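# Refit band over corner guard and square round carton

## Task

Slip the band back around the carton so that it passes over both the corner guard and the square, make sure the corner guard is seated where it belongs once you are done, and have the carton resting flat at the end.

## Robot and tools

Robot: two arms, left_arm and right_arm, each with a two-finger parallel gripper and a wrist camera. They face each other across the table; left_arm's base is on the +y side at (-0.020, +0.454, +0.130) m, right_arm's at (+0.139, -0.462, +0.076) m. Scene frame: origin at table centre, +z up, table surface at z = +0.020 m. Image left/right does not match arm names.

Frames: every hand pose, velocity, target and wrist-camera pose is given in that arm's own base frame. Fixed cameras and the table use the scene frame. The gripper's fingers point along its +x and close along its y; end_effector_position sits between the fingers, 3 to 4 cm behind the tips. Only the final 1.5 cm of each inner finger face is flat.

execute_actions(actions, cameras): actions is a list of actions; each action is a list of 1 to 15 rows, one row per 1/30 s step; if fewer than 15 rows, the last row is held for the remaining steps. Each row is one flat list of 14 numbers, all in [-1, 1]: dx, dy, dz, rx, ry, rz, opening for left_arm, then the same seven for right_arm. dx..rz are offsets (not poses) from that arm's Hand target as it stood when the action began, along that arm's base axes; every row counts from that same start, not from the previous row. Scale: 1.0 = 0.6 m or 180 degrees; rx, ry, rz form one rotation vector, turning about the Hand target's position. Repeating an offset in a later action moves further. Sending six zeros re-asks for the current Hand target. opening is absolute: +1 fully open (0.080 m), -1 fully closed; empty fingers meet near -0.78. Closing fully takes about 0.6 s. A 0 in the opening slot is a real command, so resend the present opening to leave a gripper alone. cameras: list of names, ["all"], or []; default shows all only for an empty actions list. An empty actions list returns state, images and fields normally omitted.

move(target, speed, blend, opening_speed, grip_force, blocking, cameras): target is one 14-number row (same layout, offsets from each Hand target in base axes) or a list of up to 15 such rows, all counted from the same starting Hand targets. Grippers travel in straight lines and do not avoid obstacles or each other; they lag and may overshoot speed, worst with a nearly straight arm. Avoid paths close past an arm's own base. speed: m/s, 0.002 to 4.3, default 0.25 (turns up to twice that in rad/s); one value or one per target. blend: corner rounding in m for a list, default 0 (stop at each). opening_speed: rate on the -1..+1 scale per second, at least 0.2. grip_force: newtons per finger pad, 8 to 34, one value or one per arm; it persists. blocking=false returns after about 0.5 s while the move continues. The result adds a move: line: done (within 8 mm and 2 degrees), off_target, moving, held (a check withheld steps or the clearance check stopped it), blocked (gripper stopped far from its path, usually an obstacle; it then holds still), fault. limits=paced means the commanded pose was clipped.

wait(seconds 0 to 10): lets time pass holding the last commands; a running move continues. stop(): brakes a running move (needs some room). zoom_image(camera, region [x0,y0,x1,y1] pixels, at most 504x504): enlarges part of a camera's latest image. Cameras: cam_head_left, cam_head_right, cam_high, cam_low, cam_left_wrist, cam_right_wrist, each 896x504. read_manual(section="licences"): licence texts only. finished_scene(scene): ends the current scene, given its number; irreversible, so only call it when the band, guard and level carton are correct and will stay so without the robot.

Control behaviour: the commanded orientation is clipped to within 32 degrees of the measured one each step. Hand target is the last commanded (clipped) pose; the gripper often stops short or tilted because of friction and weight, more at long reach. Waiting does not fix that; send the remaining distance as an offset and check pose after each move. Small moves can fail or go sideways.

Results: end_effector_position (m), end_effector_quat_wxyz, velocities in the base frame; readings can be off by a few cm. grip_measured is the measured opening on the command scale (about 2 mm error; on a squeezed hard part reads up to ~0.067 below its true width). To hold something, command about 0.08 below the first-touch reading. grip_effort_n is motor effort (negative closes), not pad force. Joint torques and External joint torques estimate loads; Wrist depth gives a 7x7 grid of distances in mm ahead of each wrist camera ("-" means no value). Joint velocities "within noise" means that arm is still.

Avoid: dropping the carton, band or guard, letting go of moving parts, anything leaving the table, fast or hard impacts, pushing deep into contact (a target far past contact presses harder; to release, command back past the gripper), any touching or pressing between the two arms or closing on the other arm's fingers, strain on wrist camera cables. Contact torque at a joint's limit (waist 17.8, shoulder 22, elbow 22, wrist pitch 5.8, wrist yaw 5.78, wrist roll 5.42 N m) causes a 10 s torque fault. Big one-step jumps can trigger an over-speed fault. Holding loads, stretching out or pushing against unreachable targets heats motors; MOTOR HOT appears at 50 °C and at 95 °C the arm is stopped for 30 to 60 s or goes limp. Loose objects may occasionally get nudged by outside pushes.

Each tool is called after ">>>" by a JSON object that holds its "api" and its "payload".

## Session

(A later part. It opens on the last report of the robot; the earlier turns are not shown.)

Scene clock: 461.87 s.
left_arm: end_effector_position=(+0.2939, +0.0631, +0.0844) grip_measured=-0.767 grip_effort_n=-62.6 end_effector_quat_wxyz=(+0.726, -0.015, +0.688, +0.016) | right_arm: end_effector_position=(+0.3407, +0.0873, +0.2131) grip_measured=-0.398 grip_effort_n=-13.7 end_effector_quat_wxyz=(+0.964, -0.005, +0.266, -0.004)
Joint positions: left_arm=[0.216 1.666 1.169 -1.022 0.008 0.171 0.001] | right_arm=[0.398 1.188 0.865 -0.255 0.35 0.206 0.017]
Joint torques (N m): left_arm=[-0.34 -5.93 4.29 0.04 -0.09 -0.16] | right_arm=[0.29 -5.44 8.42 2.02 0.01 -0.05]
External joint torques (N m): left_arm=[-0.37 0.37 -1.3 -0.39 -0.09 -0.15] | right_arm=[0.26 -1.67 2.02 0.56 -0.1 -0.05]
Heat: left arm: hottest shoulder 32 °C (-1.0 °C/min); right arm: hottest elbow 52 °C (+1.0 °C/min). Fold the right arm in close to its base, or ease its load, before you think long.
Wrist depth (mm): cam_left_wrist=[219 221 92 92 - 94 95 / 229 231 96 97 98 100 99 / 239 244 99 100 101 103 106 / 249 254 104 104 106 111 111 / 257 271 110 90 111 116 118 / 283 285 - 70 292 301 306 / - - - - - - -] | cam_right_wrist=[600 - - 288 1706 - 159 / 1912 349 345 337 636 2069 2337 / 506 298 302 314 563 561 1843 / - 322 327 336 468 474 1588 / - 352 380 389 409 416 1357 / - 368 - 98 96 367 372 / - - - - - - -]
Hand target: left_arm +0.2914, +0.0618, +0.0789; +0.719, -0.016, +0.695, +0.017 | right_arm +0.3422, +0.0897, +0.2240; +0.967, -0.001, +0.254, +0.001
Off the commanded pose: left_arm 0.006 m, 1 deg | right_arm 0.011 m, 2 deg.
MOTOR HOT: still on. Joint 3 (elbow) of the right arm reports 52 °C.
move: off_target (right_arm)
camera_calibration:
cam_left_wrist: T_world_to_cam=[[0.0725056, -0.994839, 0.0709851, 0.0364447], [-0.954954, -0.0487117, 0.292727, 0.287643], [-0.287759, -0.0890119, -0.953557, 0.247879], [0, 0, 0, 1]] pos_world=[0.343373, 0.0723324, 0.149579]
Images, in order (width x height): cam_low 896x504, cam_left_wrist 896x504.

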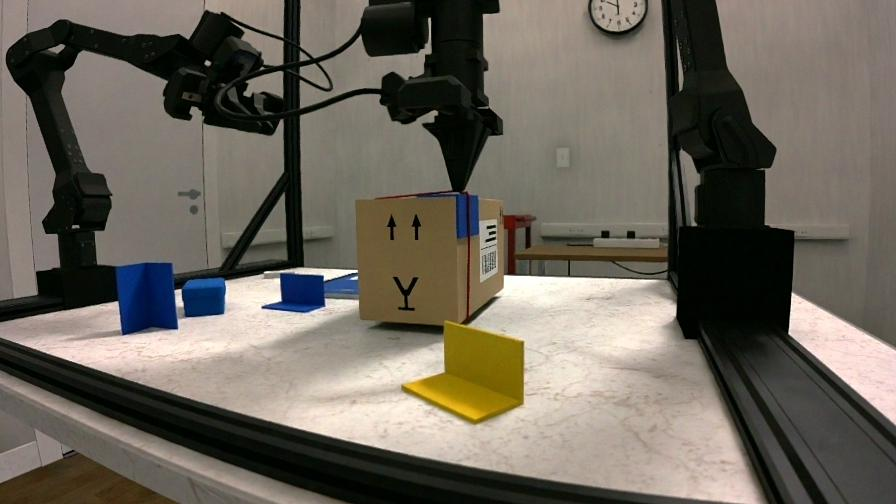

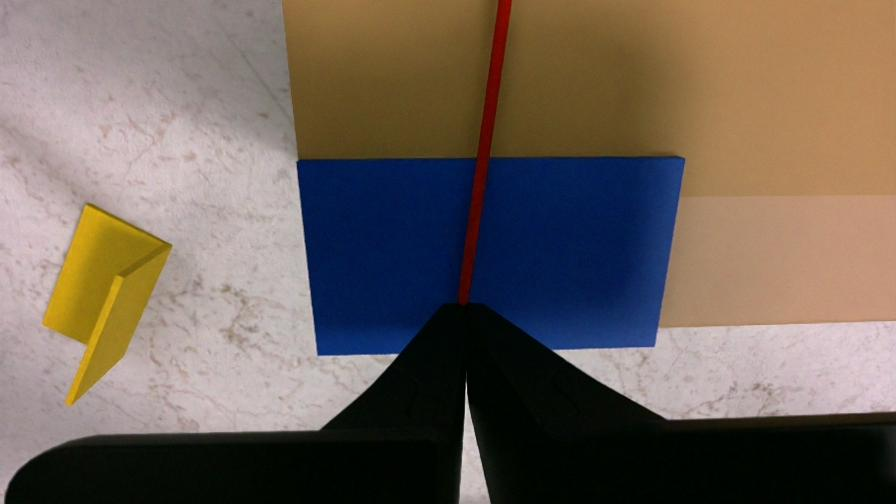

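>>> {"api": "move", "payload": {"target": [[0.0,0,-0.0037,0,0,0,-1.0, 0,0,0,0,0,0,-0.40],[0.0,0,-0.0037,0,0,0,-0.45, 0,0,0,0,0,0,-0.40],[0.0,0,0.07,0,0,0,-0.45, 0,0,0,0,0,0,-0.40]], "speed": [0.02,0.03,0.06], "opening_speed": 0.4, "cameras": ["cam_left_wrist", "cam_low", "cam_right_wrist"]}}

>>> {"api": "zoom_image", "payload": {"camera": "cam_low", "region": [440, 180, 500, 240]}}

>>> {"api": "zoom_image", "payload": {"camera": "cam_right_wrist", "region": [330, 60, 530, 340]}}

Scene clock: 474.27 s.
left_arm: end_effector_position=(+0.2886, +0.0619, +0.1147) grip_measured=-0.453 grip_effort_n=15.1 end_effector_quat_wxyz=(+0.712, -0.018, +0.702, +0.014) | right_arm: end_effector_position=(+0.3407, +0.0873, +0.2131) grip_measured=-0.398 grip_effort_n=-13.3 end_effector_quat_wxyz=(+0.964, -0.005, +0.266, -0.004)
Joint positions: left_arm=[0.216 1.656 1.282 -1.184 0.008 0.171 0.015] | right_arm=[0.398 1.188 0.865 -0.255 0.35 0.206 0.017]
Joint torques (N m): left_arm=[-0.35 -8.51 6.76 -0.24 -0.09 -0.15] | right_arm=[0.3 -5.47 8.41 2.02 0.01 -0.05]
External joint torques (N m): left_arm=[-0.39 -2.23 1.11 -0.62 -0.09 -0.15] | right_arm=[0.32 -1.67 1.94 0.56 -0.11 -0.05]
Heat: left arm: hottest elbow 32 °C (-1.0 °C/min); right arm: hottest elbow 52 °C (+1.0 °C/min). Fold the right arm in close to its base, or ease its load, before you think long.
Wrist depth (mm): cam_left_wrist=[241 245 120 119 119 121 122 / 254 258 123 123 125 128 129 / 267 268 129 128 131 135 136 / - 284 137 137 139 144 309 / 297 306 307 100 316 325 330 / 325 - - 91 74 341 354 / - - - - - - -] | cam_right_wrist=[- - - - - - - / 1957 339 342 356 622 2036 2019 / 499 298 303 315 533 1816 1843 / 441 307 324 - 477 448 1650 / 396 366 381 383 - 423 1357 / 361 375 - - - - 1158 / - - - - - - -]
Hand target: left_arm +0.2915, +0.0618, +0.1209; +0.719, -0.016, +0.694, +0.017 | right_arm +0.3422, +0.0897, +0.2240; +0.967, -0.001, +0.254, +0.001
Off the commanded pose: left_arm 0.007 m, 1 deg | right_arm 0.011 m, 2 deg.
MOTOR HOT: still on. Joint 3 (elbow) of the right arm reports 52 °C.
move: off_target (right_arm)
camera_calibration:
cam_left_wrist: T_world_to_cam=[[0.0753756, -0.994214, 0.0765268, 0.0319625], [-0.94287, -0.0460853, 0.329958, 0.26576], [-0.324522, -0.0970256, -0.940889, 0.28481], [0, 0, 0, 1]] pos_world=[0.340595, 0.0716591, 0.177839]
cam_right_wrist: T_world_to_cam=[[-0.000867818, -0.9995, 0.0316152, 0.0883527], [-0.742976, -0.0205161, -0.669003, 0.432099], [0.669317, -0.0240699, -0.742587, 0.0151843], [0, 0, 0, 1]] pos_world=[0.310953, 0.097539, 0.297558]
Images, in order (width x height): cam_low 896x504, cam_left_wrist 896x504, cam_right_wrist 896x504.

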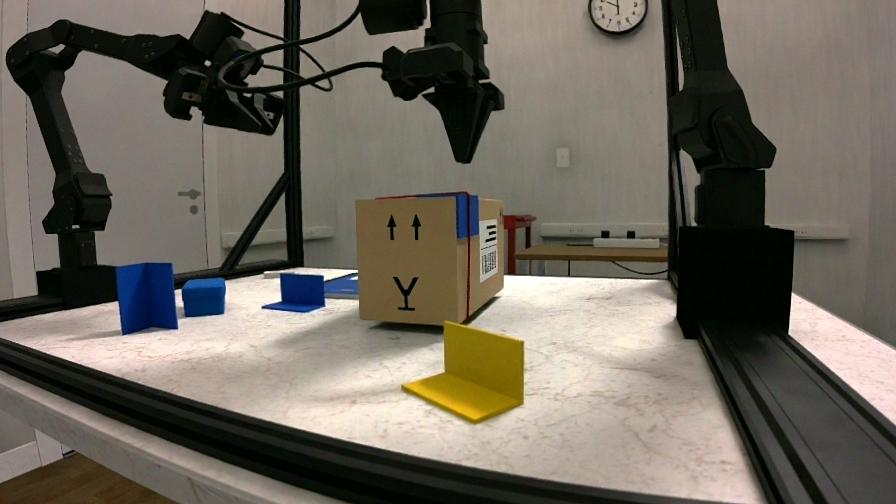

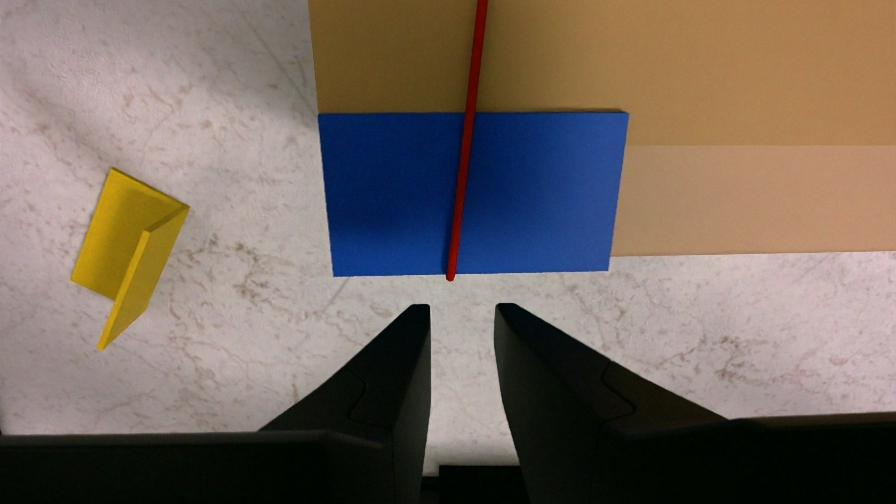

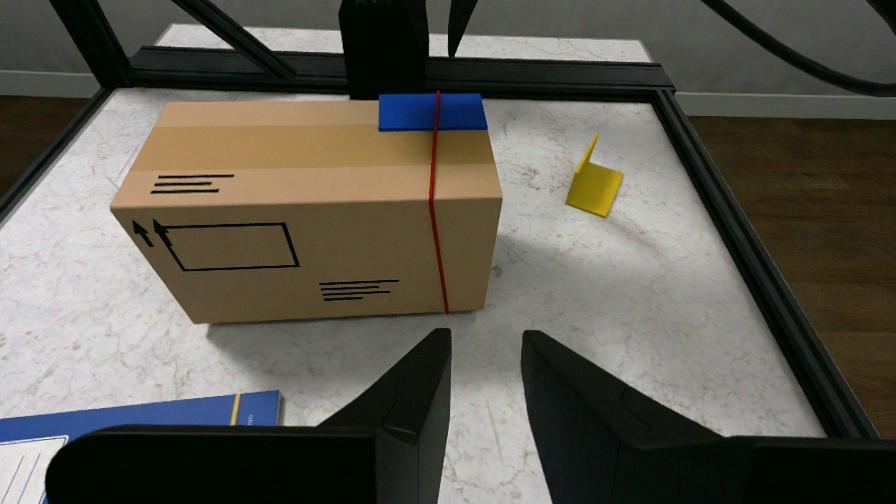

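Scaled by 8.400 from the camera's 896x504 image, which has a finer 1280x720 frame.

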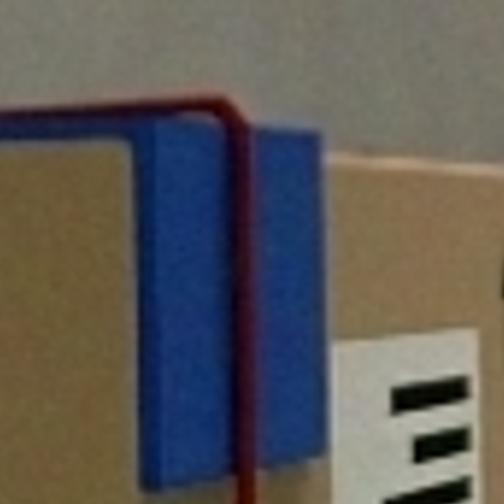

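Scaled by 1.800 from the camera's 896x504 image, which has a finer 1280x720 frame.

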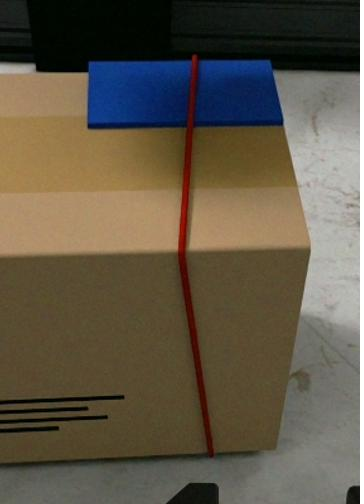

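>>> {"api": "move", "payload": {"target": [-0.1192,0.0303,0.1985,0.0047,-0.2106,-0.0144,-0.45, 0.2013,0.008,-0.2233,0.0061,-0.1667,0.0228,-0.40], "speed": 0.15, "cameras": ["cam_left_wrist", "cam_low", "cam_right_wrist"]}}

>>> {"api": "zoom_image", "payload": {"camera": "cam_low", "region": [440, 180, 500, 330]}}

>>> {"api": "zoom_image", "payload": {"camera": "cam_left_wrist", "region": [390, 100, 570, 340]}}

Scene clock: 546.13 s.
left_arm: end_effector_position=(+0.2212, +0.0804, +0.2419) grip_measured=-0.453 grip_effort_n=14.7 end_effector_quat_wxyz=(+0.906, +0.000, +0.424, +0.001) | right_arm: end_effector_position=(+0.4600, +0.0950, +0.0880) grip_measured=-0.398 grip_effort_n=-13.7 end_effector_quat_wxyz=(+0.999, -0.001, +0.001, +0.037)
Joint positions: left_arm=[0.571 0.982 1.106 -1.08 0.352 0.456 0.015] | right_arm=[0.264 2.15 0.699 1.449 0.19 -0.002 0.017]
Joint torques (N m): left_arm=[0.33 -3.42 4.86 0.8 0.35 0.21] | right_arm=[-0.31 -7.64 4.35 2.59 -0.12 -0.04]
External joint torques (N m): left_arm=[0.32 -1.55 -1.25 -0.43 0.17 0.21] | right_arm=[-0.26 -0.44 1 1.06 -0.13 -0.05]
Motor temperatures (°C): left_arm=[21 35 38 31 27 25] | right_arm=[23 30 52 46 23 26]
Heat: left arm: hottest elbow 38 °C (+4.1 °C/min); right arm: hottest elbow 52 °C (+0.0 °C/min). Fold the right arm in close to its base, or ease its load, before you think long.
Wrist depth (mm): cam_left_wrist=[1353 496 497 344 510 521 1607 / 1306 464 479 484 484 495 514 / 1216 451 450 302 309 312 485 / 424 427 - - 294 297 459 / 402 412 415 98 281 427 443 / 377 392 - 92 74 417 - / - - - - - - -] | cam_right_wrist=[1790 - - 458 - 1512 1512 / 537 - 1706 518 - - - / 207 217 225 228 - - - / 144 145 146 152 158 2019 - / 149 150 150 149 149 445 - / - 159 157 - 96 - 350 / - - - - - - -]
Hand target: left_arm +0.2199, +0.0799, +0.2400; +0.906, +0.000, +0.423, -0.001 | right_arm +0.4629, +0.0945, +0.0899; +0.999, -0.001, -0.005, +0.037
Off the commanded pose: left_arm 0.002 m, 0 deg | right_arm 0.004 m, 1 deg.
MOTOR HOT: still on. Joint 3 (elbow) of the right arm reports 52 °C.
move: done
camera_calibration:
cam_left_wrist: T_world_to_cam=[[-0.0179892, -0.997114, 0.0737578, 0.0672232], [-0.940782, -0.00809714, -0.338916, 0.319474], [0.338535, -0.0754868, -0.937921, 0.235315], [0, 0, 0, 1]] pos_world=[0.222103, 0.0873792, 0.324024]
cam_right_wrist: T_world_to_cam=[[0.068134, -0.997444, 0.0215024, 0.0691188], [-0.293296, -0.0406255, -0.955158, 0.25745], [0.953591, 0.0587722, -0.295315, -0.335296], [0, 0, 0, 1]] pos_world=[0.390535, 0.0991072, 0.145401]
Images, in order (width x height): cam_low 896x504, cam_left_wrist 896x504, cam_right_wrist 896x504.

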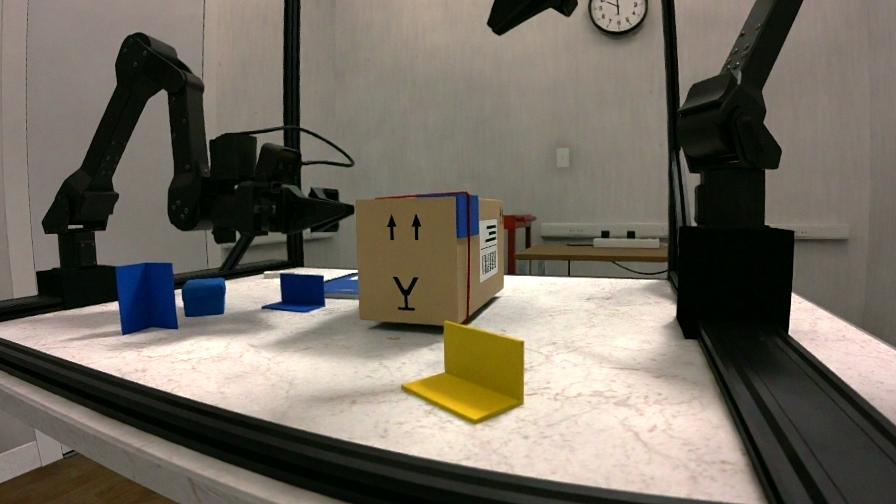

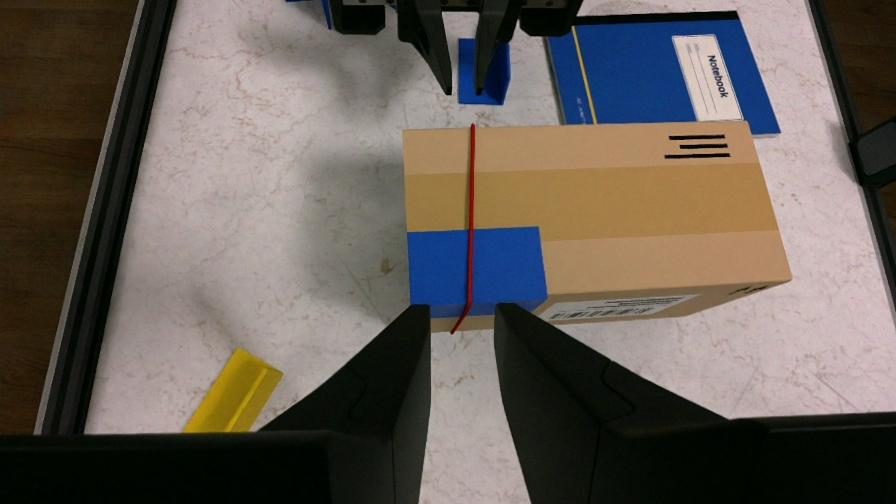

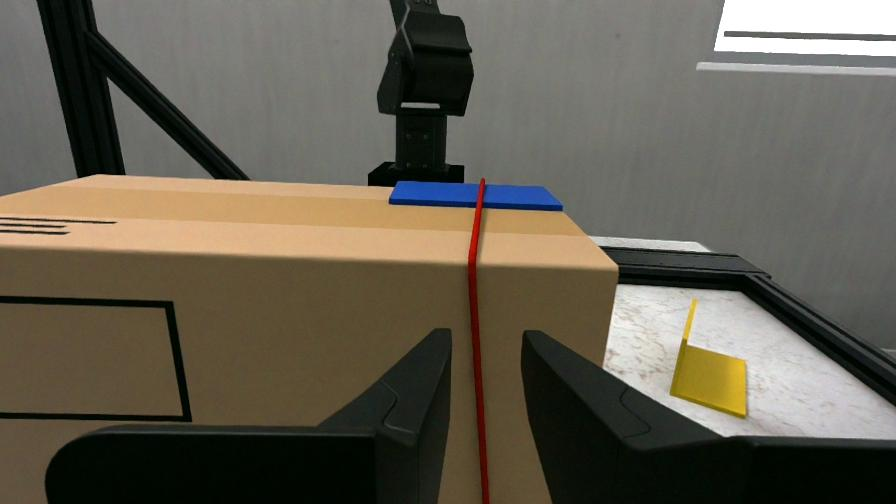

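Scaled by 3.360 from the camera's 896x504 image, which has a finer 1280x720 frame.

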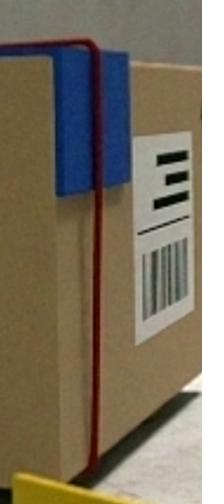

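Scaled by 2.100 from the camera's 896x504 image, which has a finer 1280x720 frame.

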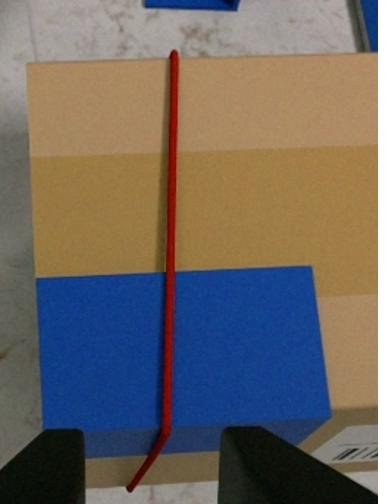

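>>> {"api": "move", "payload": {"target": [0,0,0,0,0,0,-0.45, 0.0515,0.0038,0,0,0,0,-0.40], "speed": 0.05, "cameras": ["cam_left_wrist", "cam_right_wrist"]}}

Scene clock: 560.70 s.
left_arm: end_effector_position=(+0.2212, +0.0804, +0.2419) grip_measured=-0.453 grip_effort_n=15.1 end_effector_quat_wxyz=(+0.906, +0.000, +0.424, +0.001) | right_arm: end_effector_position=(+0.4906, +0.0975, +0.0889) grip_measured=-0.398 grip_effort_n=-14.2 end_effector_quat_wxyz=(+0.999, -0.001, -0.001, +0.037)
Joint positions: left_arm=[0.571 0.982 1.106 -1.08 0.352 0.456 0.015] | right_arm=[0.248 2.203 0.833 1.372 0.174 -0.002 0.017]
Joint torques (N m): left_arm=[0.31 -3.47 4.88 0.8 0.35 0.2] | right_arm=[-0.32 -8.31 4.89 2.24 -0.11 -0.04]
External joint torques (N m): left_arm=[0.31 -1.5 -1.27 -0.42 0.16 0.2] | right_arm=[-0.31 -0.37 1.16 0.68 -0.12 -0.05]
Heat: left arm: hottest elbow 35 °C (-1.0 °C/min); right arm: hottest elbow 48 °C (-4.0 °C/min). Fold the right arm in close to its base, or ease its load, before you think long.
Wrist depth (mm): cam_left_wrist=[1360 489 489 336 378 523 557 / 1346 473 481 325 486 495 509 / 1227 448 456 305 309 313 490 / 422 436 433 288 293 297 478 / 402 402 417 98 305 434 - / 384 - - 91 74 417 417 / - - - - - - -] | cam_right_wrist=[446 - - 439 - 1650 - / - - - 456 - 1588 - / 206 209 - 476 - 1816 1898 / 137 142 158 148 154 - - / 115 115 115 116 116 - - / 122 122 - 98 96 305 331 / - - - - - - -]
Hand target: left_arm +0.2199, +0.0799, +0.2400; +0.906, +0.000, +0.423, -0.001 | right_arm +0.4938, +0.0969, +0.0900; +0.999, -0.001, -0.005, +0.037
Off the commanded pose: left_arm 0.002 m, 0 deg | right_arm 0.003 m, 0 deg.
MOTOR HOT: still on. Joint 3 (elbow) of the right arm reports 48 °C.
move: done
camera_calibration:
cam_left_wrist: T_world_to_cam=[[-0.0179892, -0.997114, 0.0737578, 0.0672232], [-0.940782, -0.00809714, -0.338916, 0.319474], [0.338535, -0.0754868, -0.937921, 0.235315], [0, 0, 0, 1]] pos_world=[0.222103, 0.0873792, 0.324024]
cam_right_wrist: T_world_to_cam=[[0.0684431, -0.99744, 0.020713, 0.0694124], [-0.289429, -0.0397205, -0.956375, 0.265487], [0.954749, 0.0594624, -0.291407, -0.365379], [0, 0, 0, 1]] pos_world=[0.420934, 0.101506, 0.145994]
Images, in order (width x height): cam_left_wrist 896x504, cam_right_wrist 896x504.

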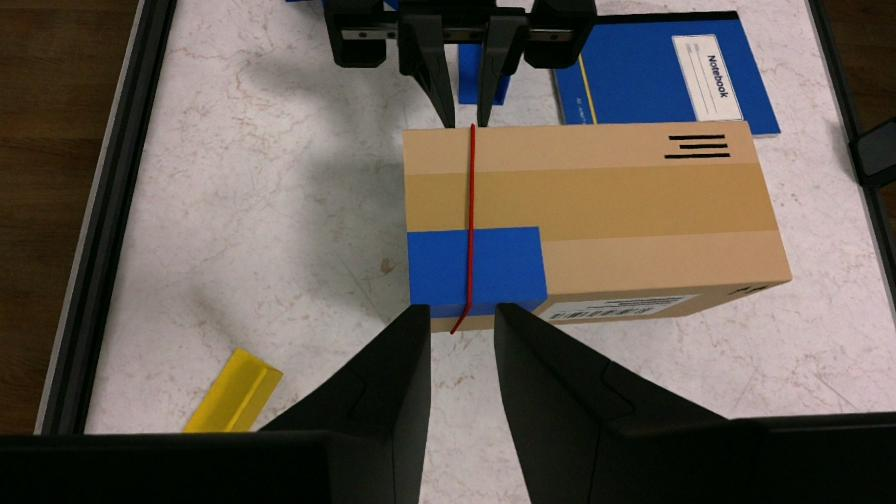

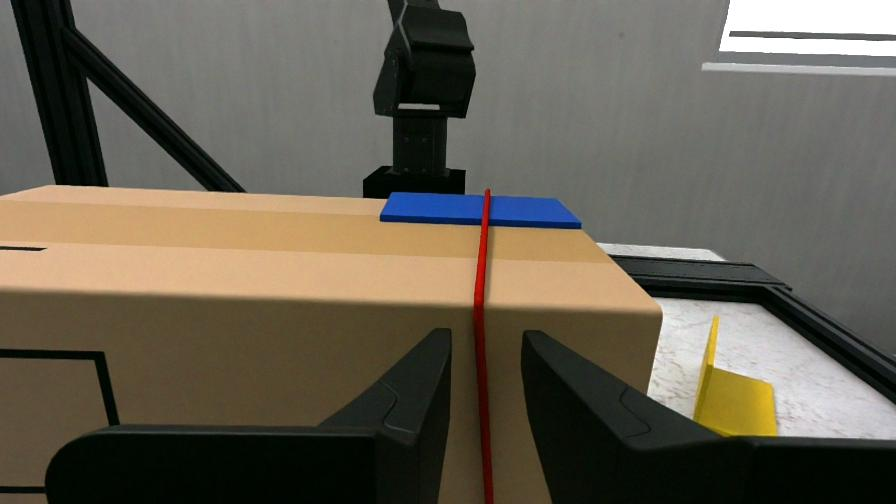

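>>> {"api": "zoom_image", "payload": {"camera": "cam_left_wrist", "region": [410, 70, 530, 170]}}

Scaled by 4.200 from the camera's 896x504 image, which has a finer 1280x720 frame.

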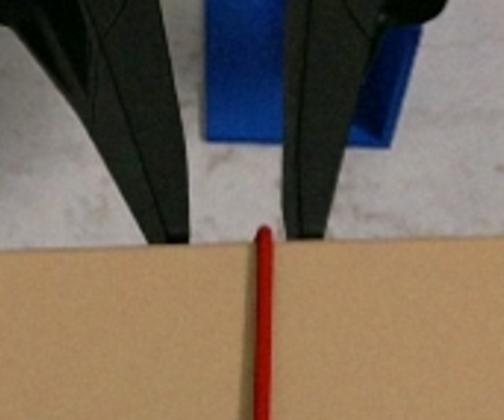

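>>> {"api": "move", "payload": {"target": [0,0,0,0,0,0,-0.45, 0.0030,0.0002,0,0,0,0,-0.40], "speed": 0.02, "cameras": []}}

Scene clock: 576.13 s.
left_arm: end_effector_position=(+0.2212, +0.0804, +0.2419) grip_measured=-0.453 grip_effort_n=14.7 end_effector_quat_wxyz=(+0.906, +0.000, +0.424, +0.001) | right_arm: end_effector_position=(+0.4925, +0.0977, +0.0889) grip_measured=-0.398 grip_effort_n=-14.2 end_effector_quat_wxyz=(+0.999, -0.001, -0.001, +0.037)
Joint positions: left_arm=[0.571 0.982 1.106 -1.08 0.352 0.456 0.015] | right_arm=[0.247 2.206 0.841 1.367 0.173 -0.002 0.017]
Joint torques (N m): left_arm=[0.3 -3.48 4.88 0.8 0.36 0.2] | right_arm=[-0.34 -8.42 4.93 2.18 -0.11 -0.04]
External joint torques (N m): left_arm=[0.28 -1.52 -1.27 -0.42 0.17 0.2] | right_arm=[-0.34 -0.49 1.2 0.64 -0.11 -0.04]
Motor temperatures (°C): left_arm=[21 30 34 33 27 25] | right_arm=[23 32 46 49 23 26]
Heat: left arm: hottest elbow 34 °C (-3.0 °C/min); right arm: hottest wrist pitch 49 °C (+4.1 °C/min).
Wrist depth (mm): cam_left_wrist=[1403 493 365 340 374 523 1587 / 1293 464 475 473 490 495 514 / 1239 468 459 304 309 313 491 / 426 424 432 288 293 298 447 / 398 407 - 99 299 381 439 / 381 392 - 92 74 421 426 / - - - - - - -] | cam_right_wrist=[- - 1539 431 - - - / - - - 458 - - 1683 / 198 212 - 224 1549 - - / 136 140 157 150 154 - - / 113 113 115 114 114 417 379 / 121 120 120 115 96 - - / - - - 128 - - -]
Hand target: left_arm +0.2199, +0.0799, +0.2400; +0.906, +0.000, +0.423, -0.001 | right_arm +0.4957, +0.0970, +0.0900; +0.999, -0.001, -0.005, +0.037
Off the commanded pose: left_arm 0.002 m, 0 deg | right_arm 0.003 m, 0 deg.
MOTOR HOT: cleared for the motors of the right arm.
move: done
No camera images: "cameras" was empty.

>>> {"api": "move", "payload": {"target": [0,0,0,0,0,0,-0.45, 0.0027,0.0002,0,0,0,0,-0.40], "speed": 0.02, "cameras": ["cam_right_wrist", "cam_left_wrist"]}}

>>> {"api": "zoom_image", "payload": {"camera": "cam_left_wrist", "region": [410, 70, 530, 170]}}

Scene clock: 582.07 s.
left_arm: end_effector_position=(+0.2212, +0.0804, +0.2419) grip_measured=-0.453 grip_effort_n=15.1 end_effector_quat_wxyz=(+0.906, +0.000, +0.424, +0.001) | right_arm: end_effector_position=(+0.4934, +0.0978, +0.0888) grip_measured=-0.398 grip_effort_n=-13.7 end_effector_quat_wxyz=(+0.999, -0.001, -0.001, +0.037)
Joint positions: left_arm=[0.571 0.982 1.106 -1.08 0.352 0.456 0.015] | right_arm=[0.247 2.208 0.845 1.365 0.173 -0.002 0.017]
Joint torques (N m): left_arm=[0.33 -3.42 4.84 0.81 0.35 0.22] | right_arm=[-0.39 -8.31 5.2 2.07 -0.12 -0.04]
External joint torques (N m): left_arm=[0.34 -1.42 -1.38 -0.44 0.15 0.22] | right_arm=[-0.33 -0.47 1.52 0.56 -0.14 -0.04]
Heat: left arm: hottest elbow 33 °C (-4.1 °C/min); right arm: hottest wrist pitch 50 °C (+5.1 °C/min). Fold the right arm in close to its base, or ease its load, before you think long.
Wrist depth (mm): cam_left_wrist=[1353 484 343 339 375 - 1515 / 1306 463 477 366 486 493 512 / 1216 446 466 304 308 312 486 / 1163 427 435 295 293 299 - / 399 405 - 95 282 428 439 / 377 392 - 91 74 418 423 / - - - - - - -] | cam_right_wrist=[- - - 430 - - - / - - - 438 1816 - - / 200 207 - 223 - - - / 136 140 158 150 154 - - / 112 112 114 113 113 387 385 / 119 119 118 117 96 306 347 / - - - 127 - - -]
Hand target: left_arm +0.2199, +0.0799, +0.2400; +0.906, +0.000, +0.423, -0.001 | right_arm +0.4972, +0.0971, +0.0899; +0.999, -0.001, -0.005, +0.037
Off the commanded pose: left_arm 0.002 m, 0 deg | right_arm 0.004 m, 0 deg.
MOTOR HOT: joint 4 (wrist pitch) of the right arm reports 50 °C; the controller stops that arm at 95 °C. To cool a motor, set the load down, stop pushing, or move to a pose that needs little force.
move: done
camera_calibration:
cam_left_wrist: T_world_to_cam=[[-0.0179892, -0.997114, 0.0737578, 0.0672232], [-0.940782, -0.00809714, -0.338916, 0.319474], [0.338535, -0.0754868, -0.937921, 0.235315], [0, 0, 0, 1]] pos_world=[0.222103, 0.0873792, 0.324024]
cam_right_wrist: T_world_to_cam=[[0.0683871, -0.997442, 0.0208167, 0.0695241], [-0.289819, -0.0398278, -0.956252, 0.266402], [0.954635, 0.0593623, -0.291801, -0.368078], [0, 0, 0, 1]] pos_world=[0.423834, 0.101806, 0.145894]
Images, in order (width x height): cam_left_wrist 896x504, cam_right_wrist 896x504.

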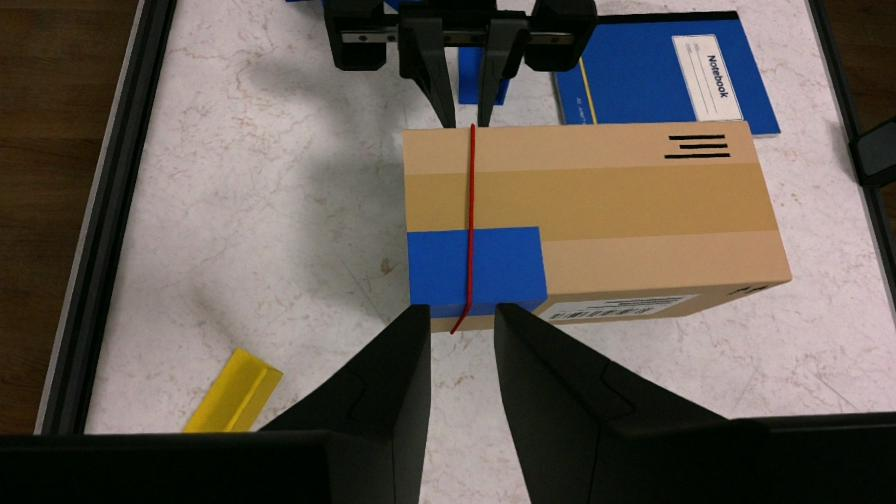

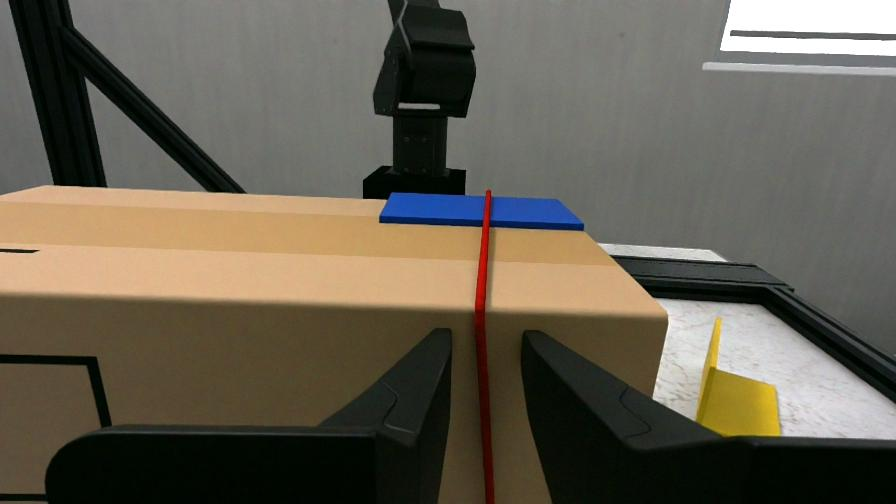

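Scaled by 4.200 from the camera's 896x504 image, which has a finer 1280x720 frame.

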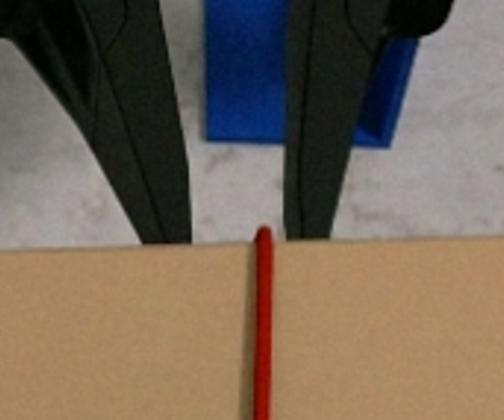

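>>> {"api": "move", "payload": {"target": [0,0,0,0,0,0,-0.45, 0.0,0.0,0,0,0,0,-1.0], "speed": 0.02, "opening_speed": 0.6, "cameras": ["cam_right_wrist"]}}

Scene clock: 591.10 s.
left_arm: end_effector_position=(+0.2212, +0.0804, +0.2419) grip_measured=-0.453 grip_effort_n=15.1 end_effector_quat_wxyz=(+0.906, +0.000, +0.424, +0.001) | right_arm: end_effector_position=(+0.4935, +0.0984, +0.0884) grip_measured=-0.771 grip_effort_n=-36.0 end_effector_quat_wxyz=(+0.999, -0.001, +0.000, +0.039)
Joint positions: left_arm=[0.571 0.982 1.106 -1.08 0.352 0.456 0.015] | right_arm=[0.247 2.209 0.846 1.363 0.169 -0.002 0]
Joint torques (N m): left_arm=[0.33 -3.45 4.87 0.81 0.34 0.21] | right_arm=[-0.39 -8.42 5.15 2.17 0.01 -0.04]
External joint torques (N m): left_arm=[0.32 -1.47 -1.31 -0.42 0.15 0.21] | right_arm=[-0.41 -0.37 1.34 0.6 0.01 -0.04]
Heat: left arm: hottest wrist pitch 34 °C (+4.1 °C/min); right arm: hottest wrist pitch 50 °C (+5.1 °C/min). Fold the right arm in close to its base, or ease its load, before you think long.
Wrist depth (mm): cam_left_wrist=[1381 500 347 327 376 515 1515 / 1293 457 473 331 486 496 526 / 1227 461 459 305 309 314 - / 1168 430 419 288 295 298 457 / 397 410 - 98 296 423 - / 383 396 - 92 74 414 - / - - - - - - -] | cam_right_wrist=[- - - 436 1521 - - / - - - 460 1468 - - / 199 205 - 453 - 1578 1578 / 134 139 156 146 151 - - / 113 113 113 113 113 122 391 / 120 119 - - 117 320 - / - - - - - - -]
Hand target: left_arm +0.2199, +0.0799, +0.2400; +0.906, +0.000, +0.423, -0.001 | right_arm +0.4973, +0.0971, +0.0901; +0.999, -0.001, -0.005, +0.037
Off the commanded pose: left_arm 0.002 m, 0 deg | right_arm 0.004 m, 1 deg.
MOTOR HOT: still on. Joint 4 (wrist pitch) of the right arm reports 50 °C.
move: done
camera_calibration:
cam_right_wrist: T_world_to_cam=[[0.0722954, -0.99716, 0.0210837, 0.068192], [-0.29065, -0.0412846, -0.955938, 0.266619], [0.954094, 0.062982, -0.292809, -0.368283], [0, 0, 0, 1]] pos_world=[0.42394, 0.102201, 0.145596]
Images, in order (width x height): cam_right_wrist 896x504.

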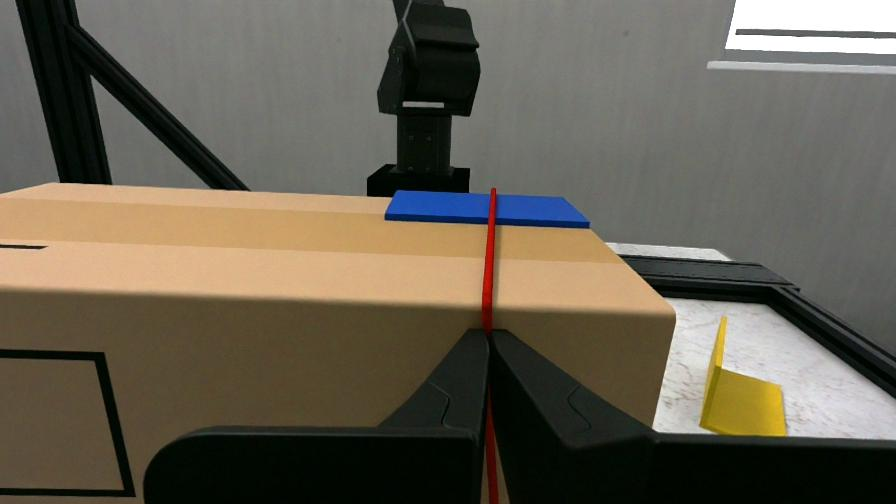

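>>> {"api": "move", "payload": {"target": [[0,0,0,0,0,0,-0.45, -0.0233,-0.0017,0,0,0,0,-1.0],[0,0,0,0,0,0,-0.45, -0.0233,-0.0017,0.0467,0,0,0,-1.0]], "speed": 0.04, "cameras": ["cam_right_wrist", "cam_left_wrist"]}}

Scene clock: 604.13 s.
left_arm: end_effector_position=(+0.2212, +0.0804, +0.2419) grip_measured=-0.453 grip_effort_n=14.7 end_effector_quat_wxyz=(+0.906, +0.000, +0.424, +0.001) | right_arm: end_effector_position=(+0.4837, +0.0950, +0.1009) grip_measured=-0.772 grip_effort_n=-33.7 end_effector_quat_wxyz=(+0.999, -0.004, +0.015, +0.036)
Joint positions: left_arm=[0.571 0.982 1.106 -1.08 0.352 0.456 0.015] | right_arm=[0.247 2.114 0.799 1.284 0.175 -0.002 0]
Joint torques (N m): left_arm=[0.33 -3.45 4.89 0.8 0.34 0.21] | right_arm=[0.28 -13.08 3.62 2.91 0.07 -0.04]
External joint torques (N m): left_arm=[0.33 -1.45 -1.28 -0.42 0.14 0.21] | right_arm=[0.29 -5.45 -0.36 1.34 0.05 -0.05]
Heat: left arm: hottest wrist pitch 34 °C (+4.1 °C/min); right arm: hottest wrist pitch 50 °C (+4.1 °C/min). Fold the right arm in close to its base, or ease its load, before you think long.
Wrist depth (mm): cam_left_wrist=[1381 496 494 327 507 521 1524 / 1287 497 473 314 487 499 1425 / 1239 448 456 302 308 314 481 / 426 426 439 302 292 297 458 / 404 409 - 94 284 432 441 / 379 395 - 91 74 414 427 / - - - - - - -] | cam_right_wrist=[- - - 450 - - - / 499 - - 450 - - - / 222 1912 221 - - - - / 157 160 165 163 167 - - / - 126 127 126 128 - 406 / 133 131 130 - 81 333 329 / - - - - - - -]
Hand target: left_arm +0.2199, +0.0799, +0.2400; +0.906, +0.000, +0.423, -0.001 | right_arm +0.4833, +0.0961, +0.1180; +0.999, -0.001, -0.005, +0.037
Off the commanded pose: left_arm 0.002 m, 0 deg | right_arm 0.017 m, 2 deg.
MOTOR HOT: still on. Joint 4 (wrist pitch) of the right arm reports 50 °C.
move: off_target (right_arm)
camera_calibration:
cam_left_wrist: T_world_to_cam=[[-0.0179892, -0.997114, 0.0737578, 0.0672232], [-0.940782, -0.00809714, -0.338916, 0.319474], [0.338535, -0.0754868, -0.937921, 0.235315], [0, 0, 0, 1]] pos_world=[0.222103, 0.0873792, 0.324024]
cam_right_wrist: T_world_to_cam=[[0.0673624, -0.997368, 0.0268055, 0.0671354], [-0.320445, -0.0470705, -0.946097, 0.289596], [0.944869, 0.0551416, -0.322773, -0.346786], [0, 0, 0, 1]] pos_world=[0.415945, 0.0997125, 0.160253]
Images, in order (width x height): cam_left_wrist 896x504, cam_right_wrist 896x504.

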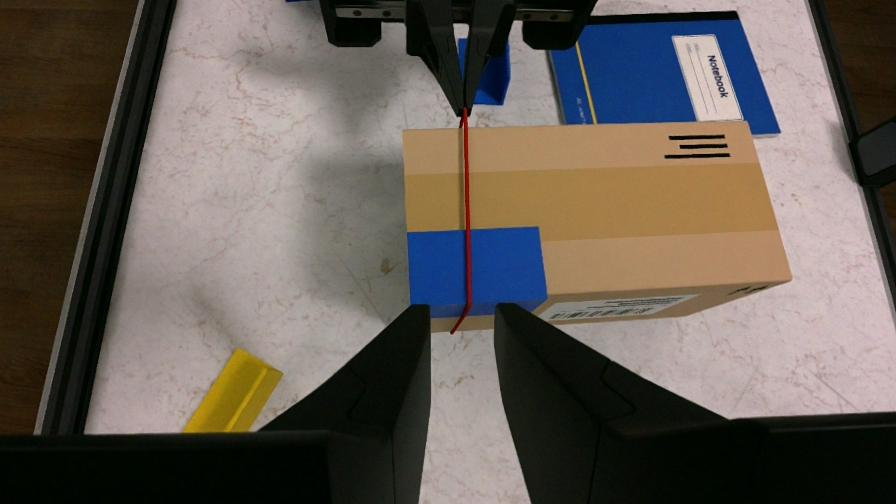

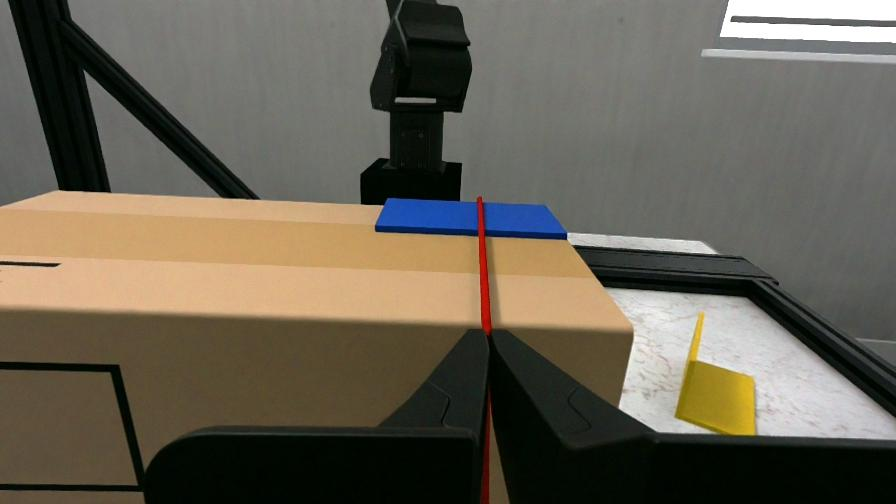

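>>> {"api": "move", "payload": {"target": [0,0,0,0,0,0,-0.45, 0.001,-0.0155,0.003,0,0,0,-1.0], "speed": 0.04, "cameras": ["cam_right_wrist", "cam_left_wrist"]}}

>>> {"api": "zoom_image", "payload": {"camera": "cam_left_wrist", "region": [390, 100, 570, 340]}}

Scene clock: 616.13 s.
left_arm: end_effector_position=(+0.2212, +0.0804, +0.2419) grip_measured=-0.453 grip_effort_n=15.1 end_effector_quat_wxyz=(+0.906, +0.000, +0.424, +0.001) | right_arm: end_effector_position=(+0.4840, +0.0875, +0.1024) grip_measured=-0.772 grip_effort_n=-34.2 end_effector_quat_wxyz=(+0.999, -0.004, +0.016, +0.036)
Joint positions: left_arm=[0.571 0.982 1.106 -1.08 0.352 0.456 0.015] | right_arm=[0.225 2.104 0.792 1.28 0.152 -0.002 0]
Joint torques (N m): left_arm=[0.34 -3.43 4.88 0.79 0.36 0.22] | right_arm=[-0.5 -13.09 3.59 2.9 -0.1 -0.03]
External joint torques (N m): left_arm=[0.37 -1.46 -1.26 -0.42 0.16 0.21] | right_arm=[-0.5 -5.62 -0.32 1.38 -0.11 -0.04]
Heat: left arm: hottest wrist pitch 34 °C (+2.0 °C/min); right arm: hottest wrist pitch 53 °C (+7.1 °C/min). Fold the right arm in close to its base, or ease its load, before you think long.
Wrist depth (mm): cam_left_wrist=[1403 493 488 315 505 519 549 / 1287 472 472 314 486 497 516 / 1200 449 459 305 309 313 480 / 427 426 - 288 294 299 456 / 402 410 - 99 296 377 446 / 386 392 - 92 74 - - / - - - - - - -] | cam_right_wrist=[- - 1512 435 - - 1503 / - 1706 - 473 1521 - 1494 / 230 1870 227 463 - - - / 161 166 171 174 554 527 - / 124 126 128 127 129 429 448 / - 134 131 - 75 - 335 / - - - - - - -]
Hand target: left_arm +0.2199, +0.0799, +0.2400; +0.906, +0.000, +0.423, -0.001 | right_arm +0.4839, +0.0868, +0.1198; +0.999, -0.001, -0.005, +0.037
Off the commanded pose: left_arm 0.002 m, 0 deg | right_arm 0.017 m, 2 deg.
MOTOR HOT: still on. Joint 4 (wrist pitch) of the right arm reports 53 °C.
move: off_target (right_arm)
camera_calibration:
cam_left_wrist: T_world_to_cam=[[-0.0179892, -0.997114, 0.0737578, 0.0672232], [-0.940782, -0.00809714, -0.338916, 0.319474], [0.338535, -0.0754868, -0.937921, 0.235315], [0, 0, 0, 1]] pos_world=[0.222103, 0.0873792, 0.324024]
cam_right_wrist: T_world_to_cam=[[0.06772, -0.99736, 0.0261965, 0.0594431], [-0.321263, -0.0466568, -0.94584, 0.291015], [0.944565, 0.0556363, -0.323575, -0.345957], [0, 0, 0, 1]] pos_world=[0.416246, 0.0921117, 0.161753]
Images, in order (width x height): cam_left_wrist 896x504, cam_right_wrist 896x504.

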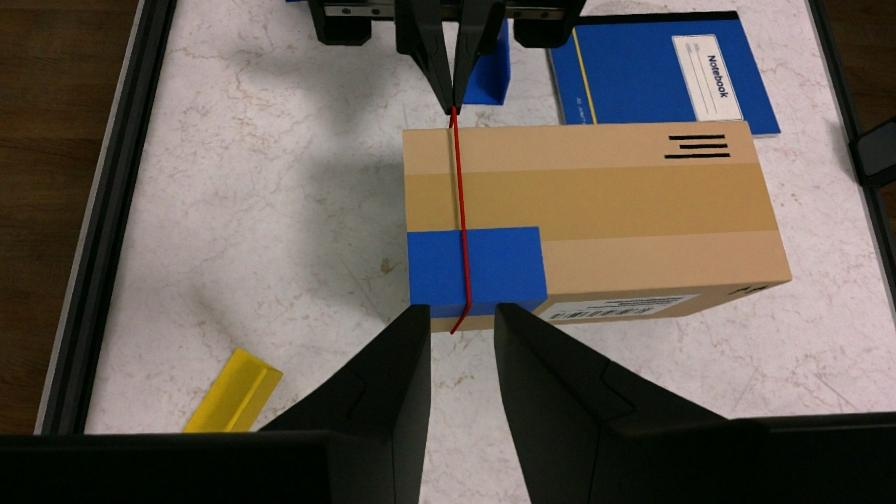

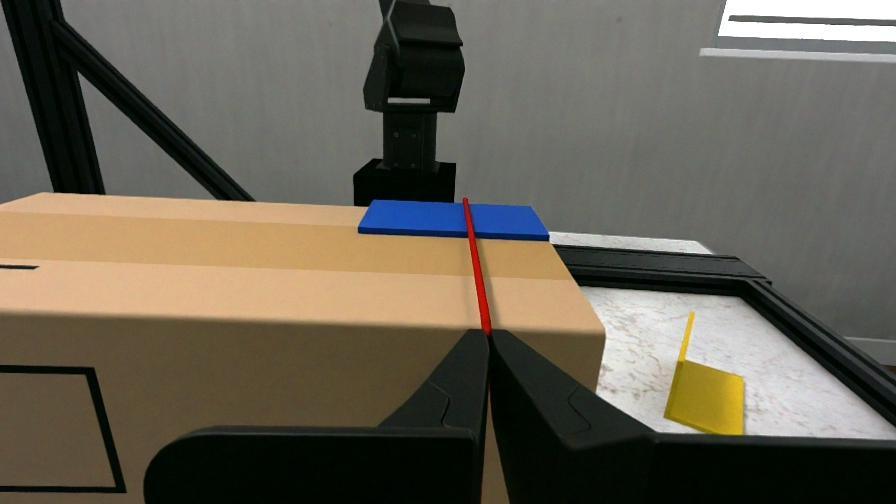

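Scaled by 2.100 from the camera's 896x504 image, which has a finer 1280x720 frame.

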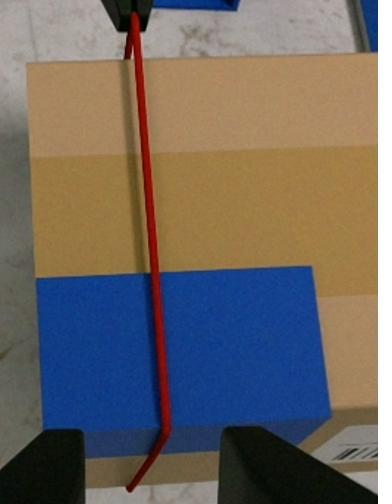

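>>> {"api": "move", "payload": {"target": [[0,0,0,0,0,0,-0.45, 0,0,-0.0495,0,0,0,-1.0],[0,0,0,0,0,0,-0.45, 0.021,0.0015,-0.0495,0,0,0,-1.0],[0,0,0,0,0,0,-0.45, 0.021,0.0015,-0.0495,0,0,0,-0.40]], "speed": 0.04, "opening_speed": 0.4, "cameras": ["cam_right_wrist", "cam_left_wrist"]}}

>>> {"api": "zoom_image", "payload": {"camera": "cam_left_wrist", "region": [390, 100, 570, 340]}}

Scene clock: 637.60 s.
left_arm: end_effector_position=(+0.2212, +0.0804, +0.2419) grip_measured=-0.453 grip_effort_n=15.1 end_effector_quat_wxyz=(+0.906, +0.000, +0.424, +0.001) | right_arm: end_effector_position=(+0.4934, +0.0884, +0.0868) grip_measured=-0.403 grip_effort_n=14.7 end_effector_quat_wxyz=(+0.999, -0.001, +0.002, +0.037)
Joint positions: left_arm=[0.571 0.982 1.106 -1.08 0.352 0.456 0.015] | right_arm=[0.221 2.207 0.835 1.367 0.147 -0.002 0.017]
Joint torques (N m): left_arm=[0.31 -3.49 4.85 0.8 0.36 0.2] | right_arm=[-0.32 -8.84 4.8 2.46 -0.1 -0.03]
External joint torques (N m): left_arm=[0.32 -1.41 -1.38 -0.43 0.16 0.2] | right_arm=[-0.37 -0.85 1.03 0.89 -0.1 -0.03]
Motor temperatures (°C): left_arm=[21 29 32 34 27 25] | right_arm=[23 43 43 58 23 26]
Heat: left arm: hottest wrist pitch 34 °C (+1.0 °C/min); right arm: hottest wrist pitch 58 °C (+9.1 °C/min). Fold the right arm in close to its base, or ease its load, before you think long.
Wrist depth (mm): cam_left_wrist=[1374 490 345 328 376 523 555 / 1293 468 479 324 485 494 514 / 1216 454 458 303 310 312 498 / 425 424 437 287 295 298 460 / 399 407 417 99 333 429 443 / 384 396 - 92 74 416 421 / - - - - - - -] | cam_right_wrist=[1856 - - 426 - - - / 452 - 1512 449 - - - / 191 195 - 211 - 1706 - / 130 133 149 141 145 - - / 113 113 113 113 114 424 - / 121 120 - 95 - 297 - / - - - 129 - - -]
Hand target: left_arm +0.2199, +0.0799, +0.2400; +0.906, +0.000, +0.423, -0.001 | right_arm +0.4965, +0.0878, +0.0902; +0.999, -0.001, -0.005, +0.037
Off the commanded pose: left_arm 0.002 m, 0 deg | right_arm 0.005 m, 1 deg.
MOTOR HOT: still on. Joint 4 (wrist pitch) of the right arm reports 58 °C.
move: done
camera_calibration:
cam_left_wrist: T_world_to_cam=[[-0.0179892, -0.997114, 0.0737578, 0.0672232], [-0.940782, -0.00809714, -0.338916, 0.319474], [0.338535, -0.0754868, -0.937921, 0.235315], [0, 0, 0, 1]] pos_world=[0.222103, 0.0873792, 0.324024]
cam_right_wrist: T_world_to_cam=[[0.0685575, -0.997408, 0.0218596, 0.0600418], [-0.295452, -0.0412266, -0.954468, 0.266831], [0.952895, 0.0589774, -0.297512, -0.366585], [0, 0, 0, 1]] pos_world=[0.424036, 0.0925069, 0.144305]
Images, in order (width x height): cam_left_wrist 896x504, cam_right_wrist 896x504.

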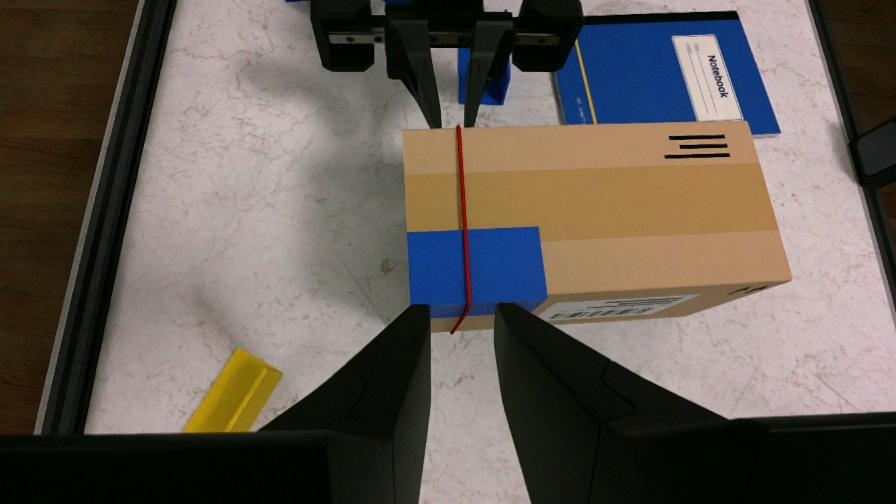

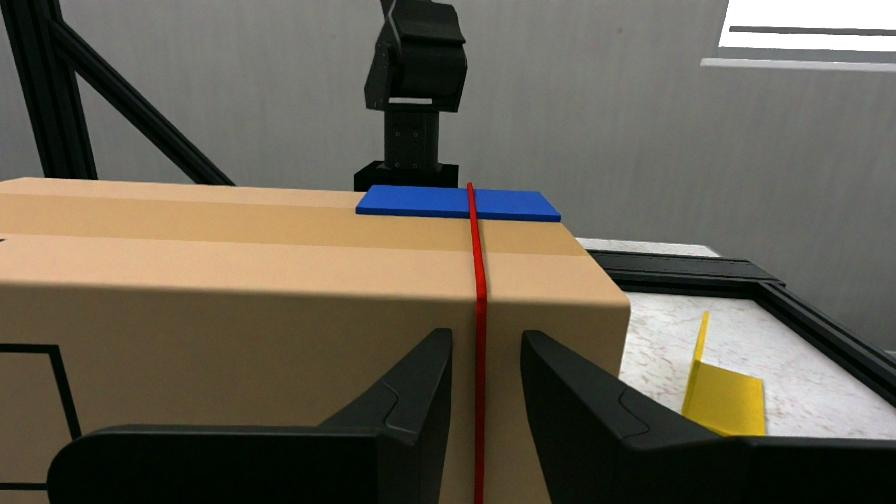

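Scaled by 2.100 from the camera's 896x504 image, which has a finer 1280x720 frame.

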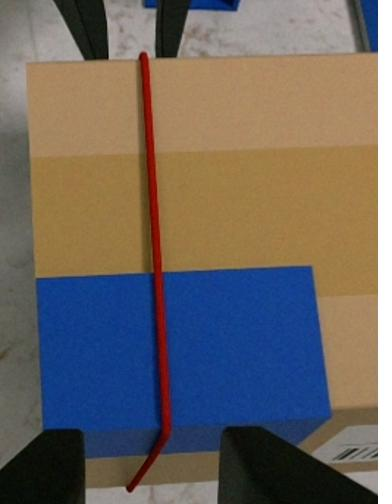

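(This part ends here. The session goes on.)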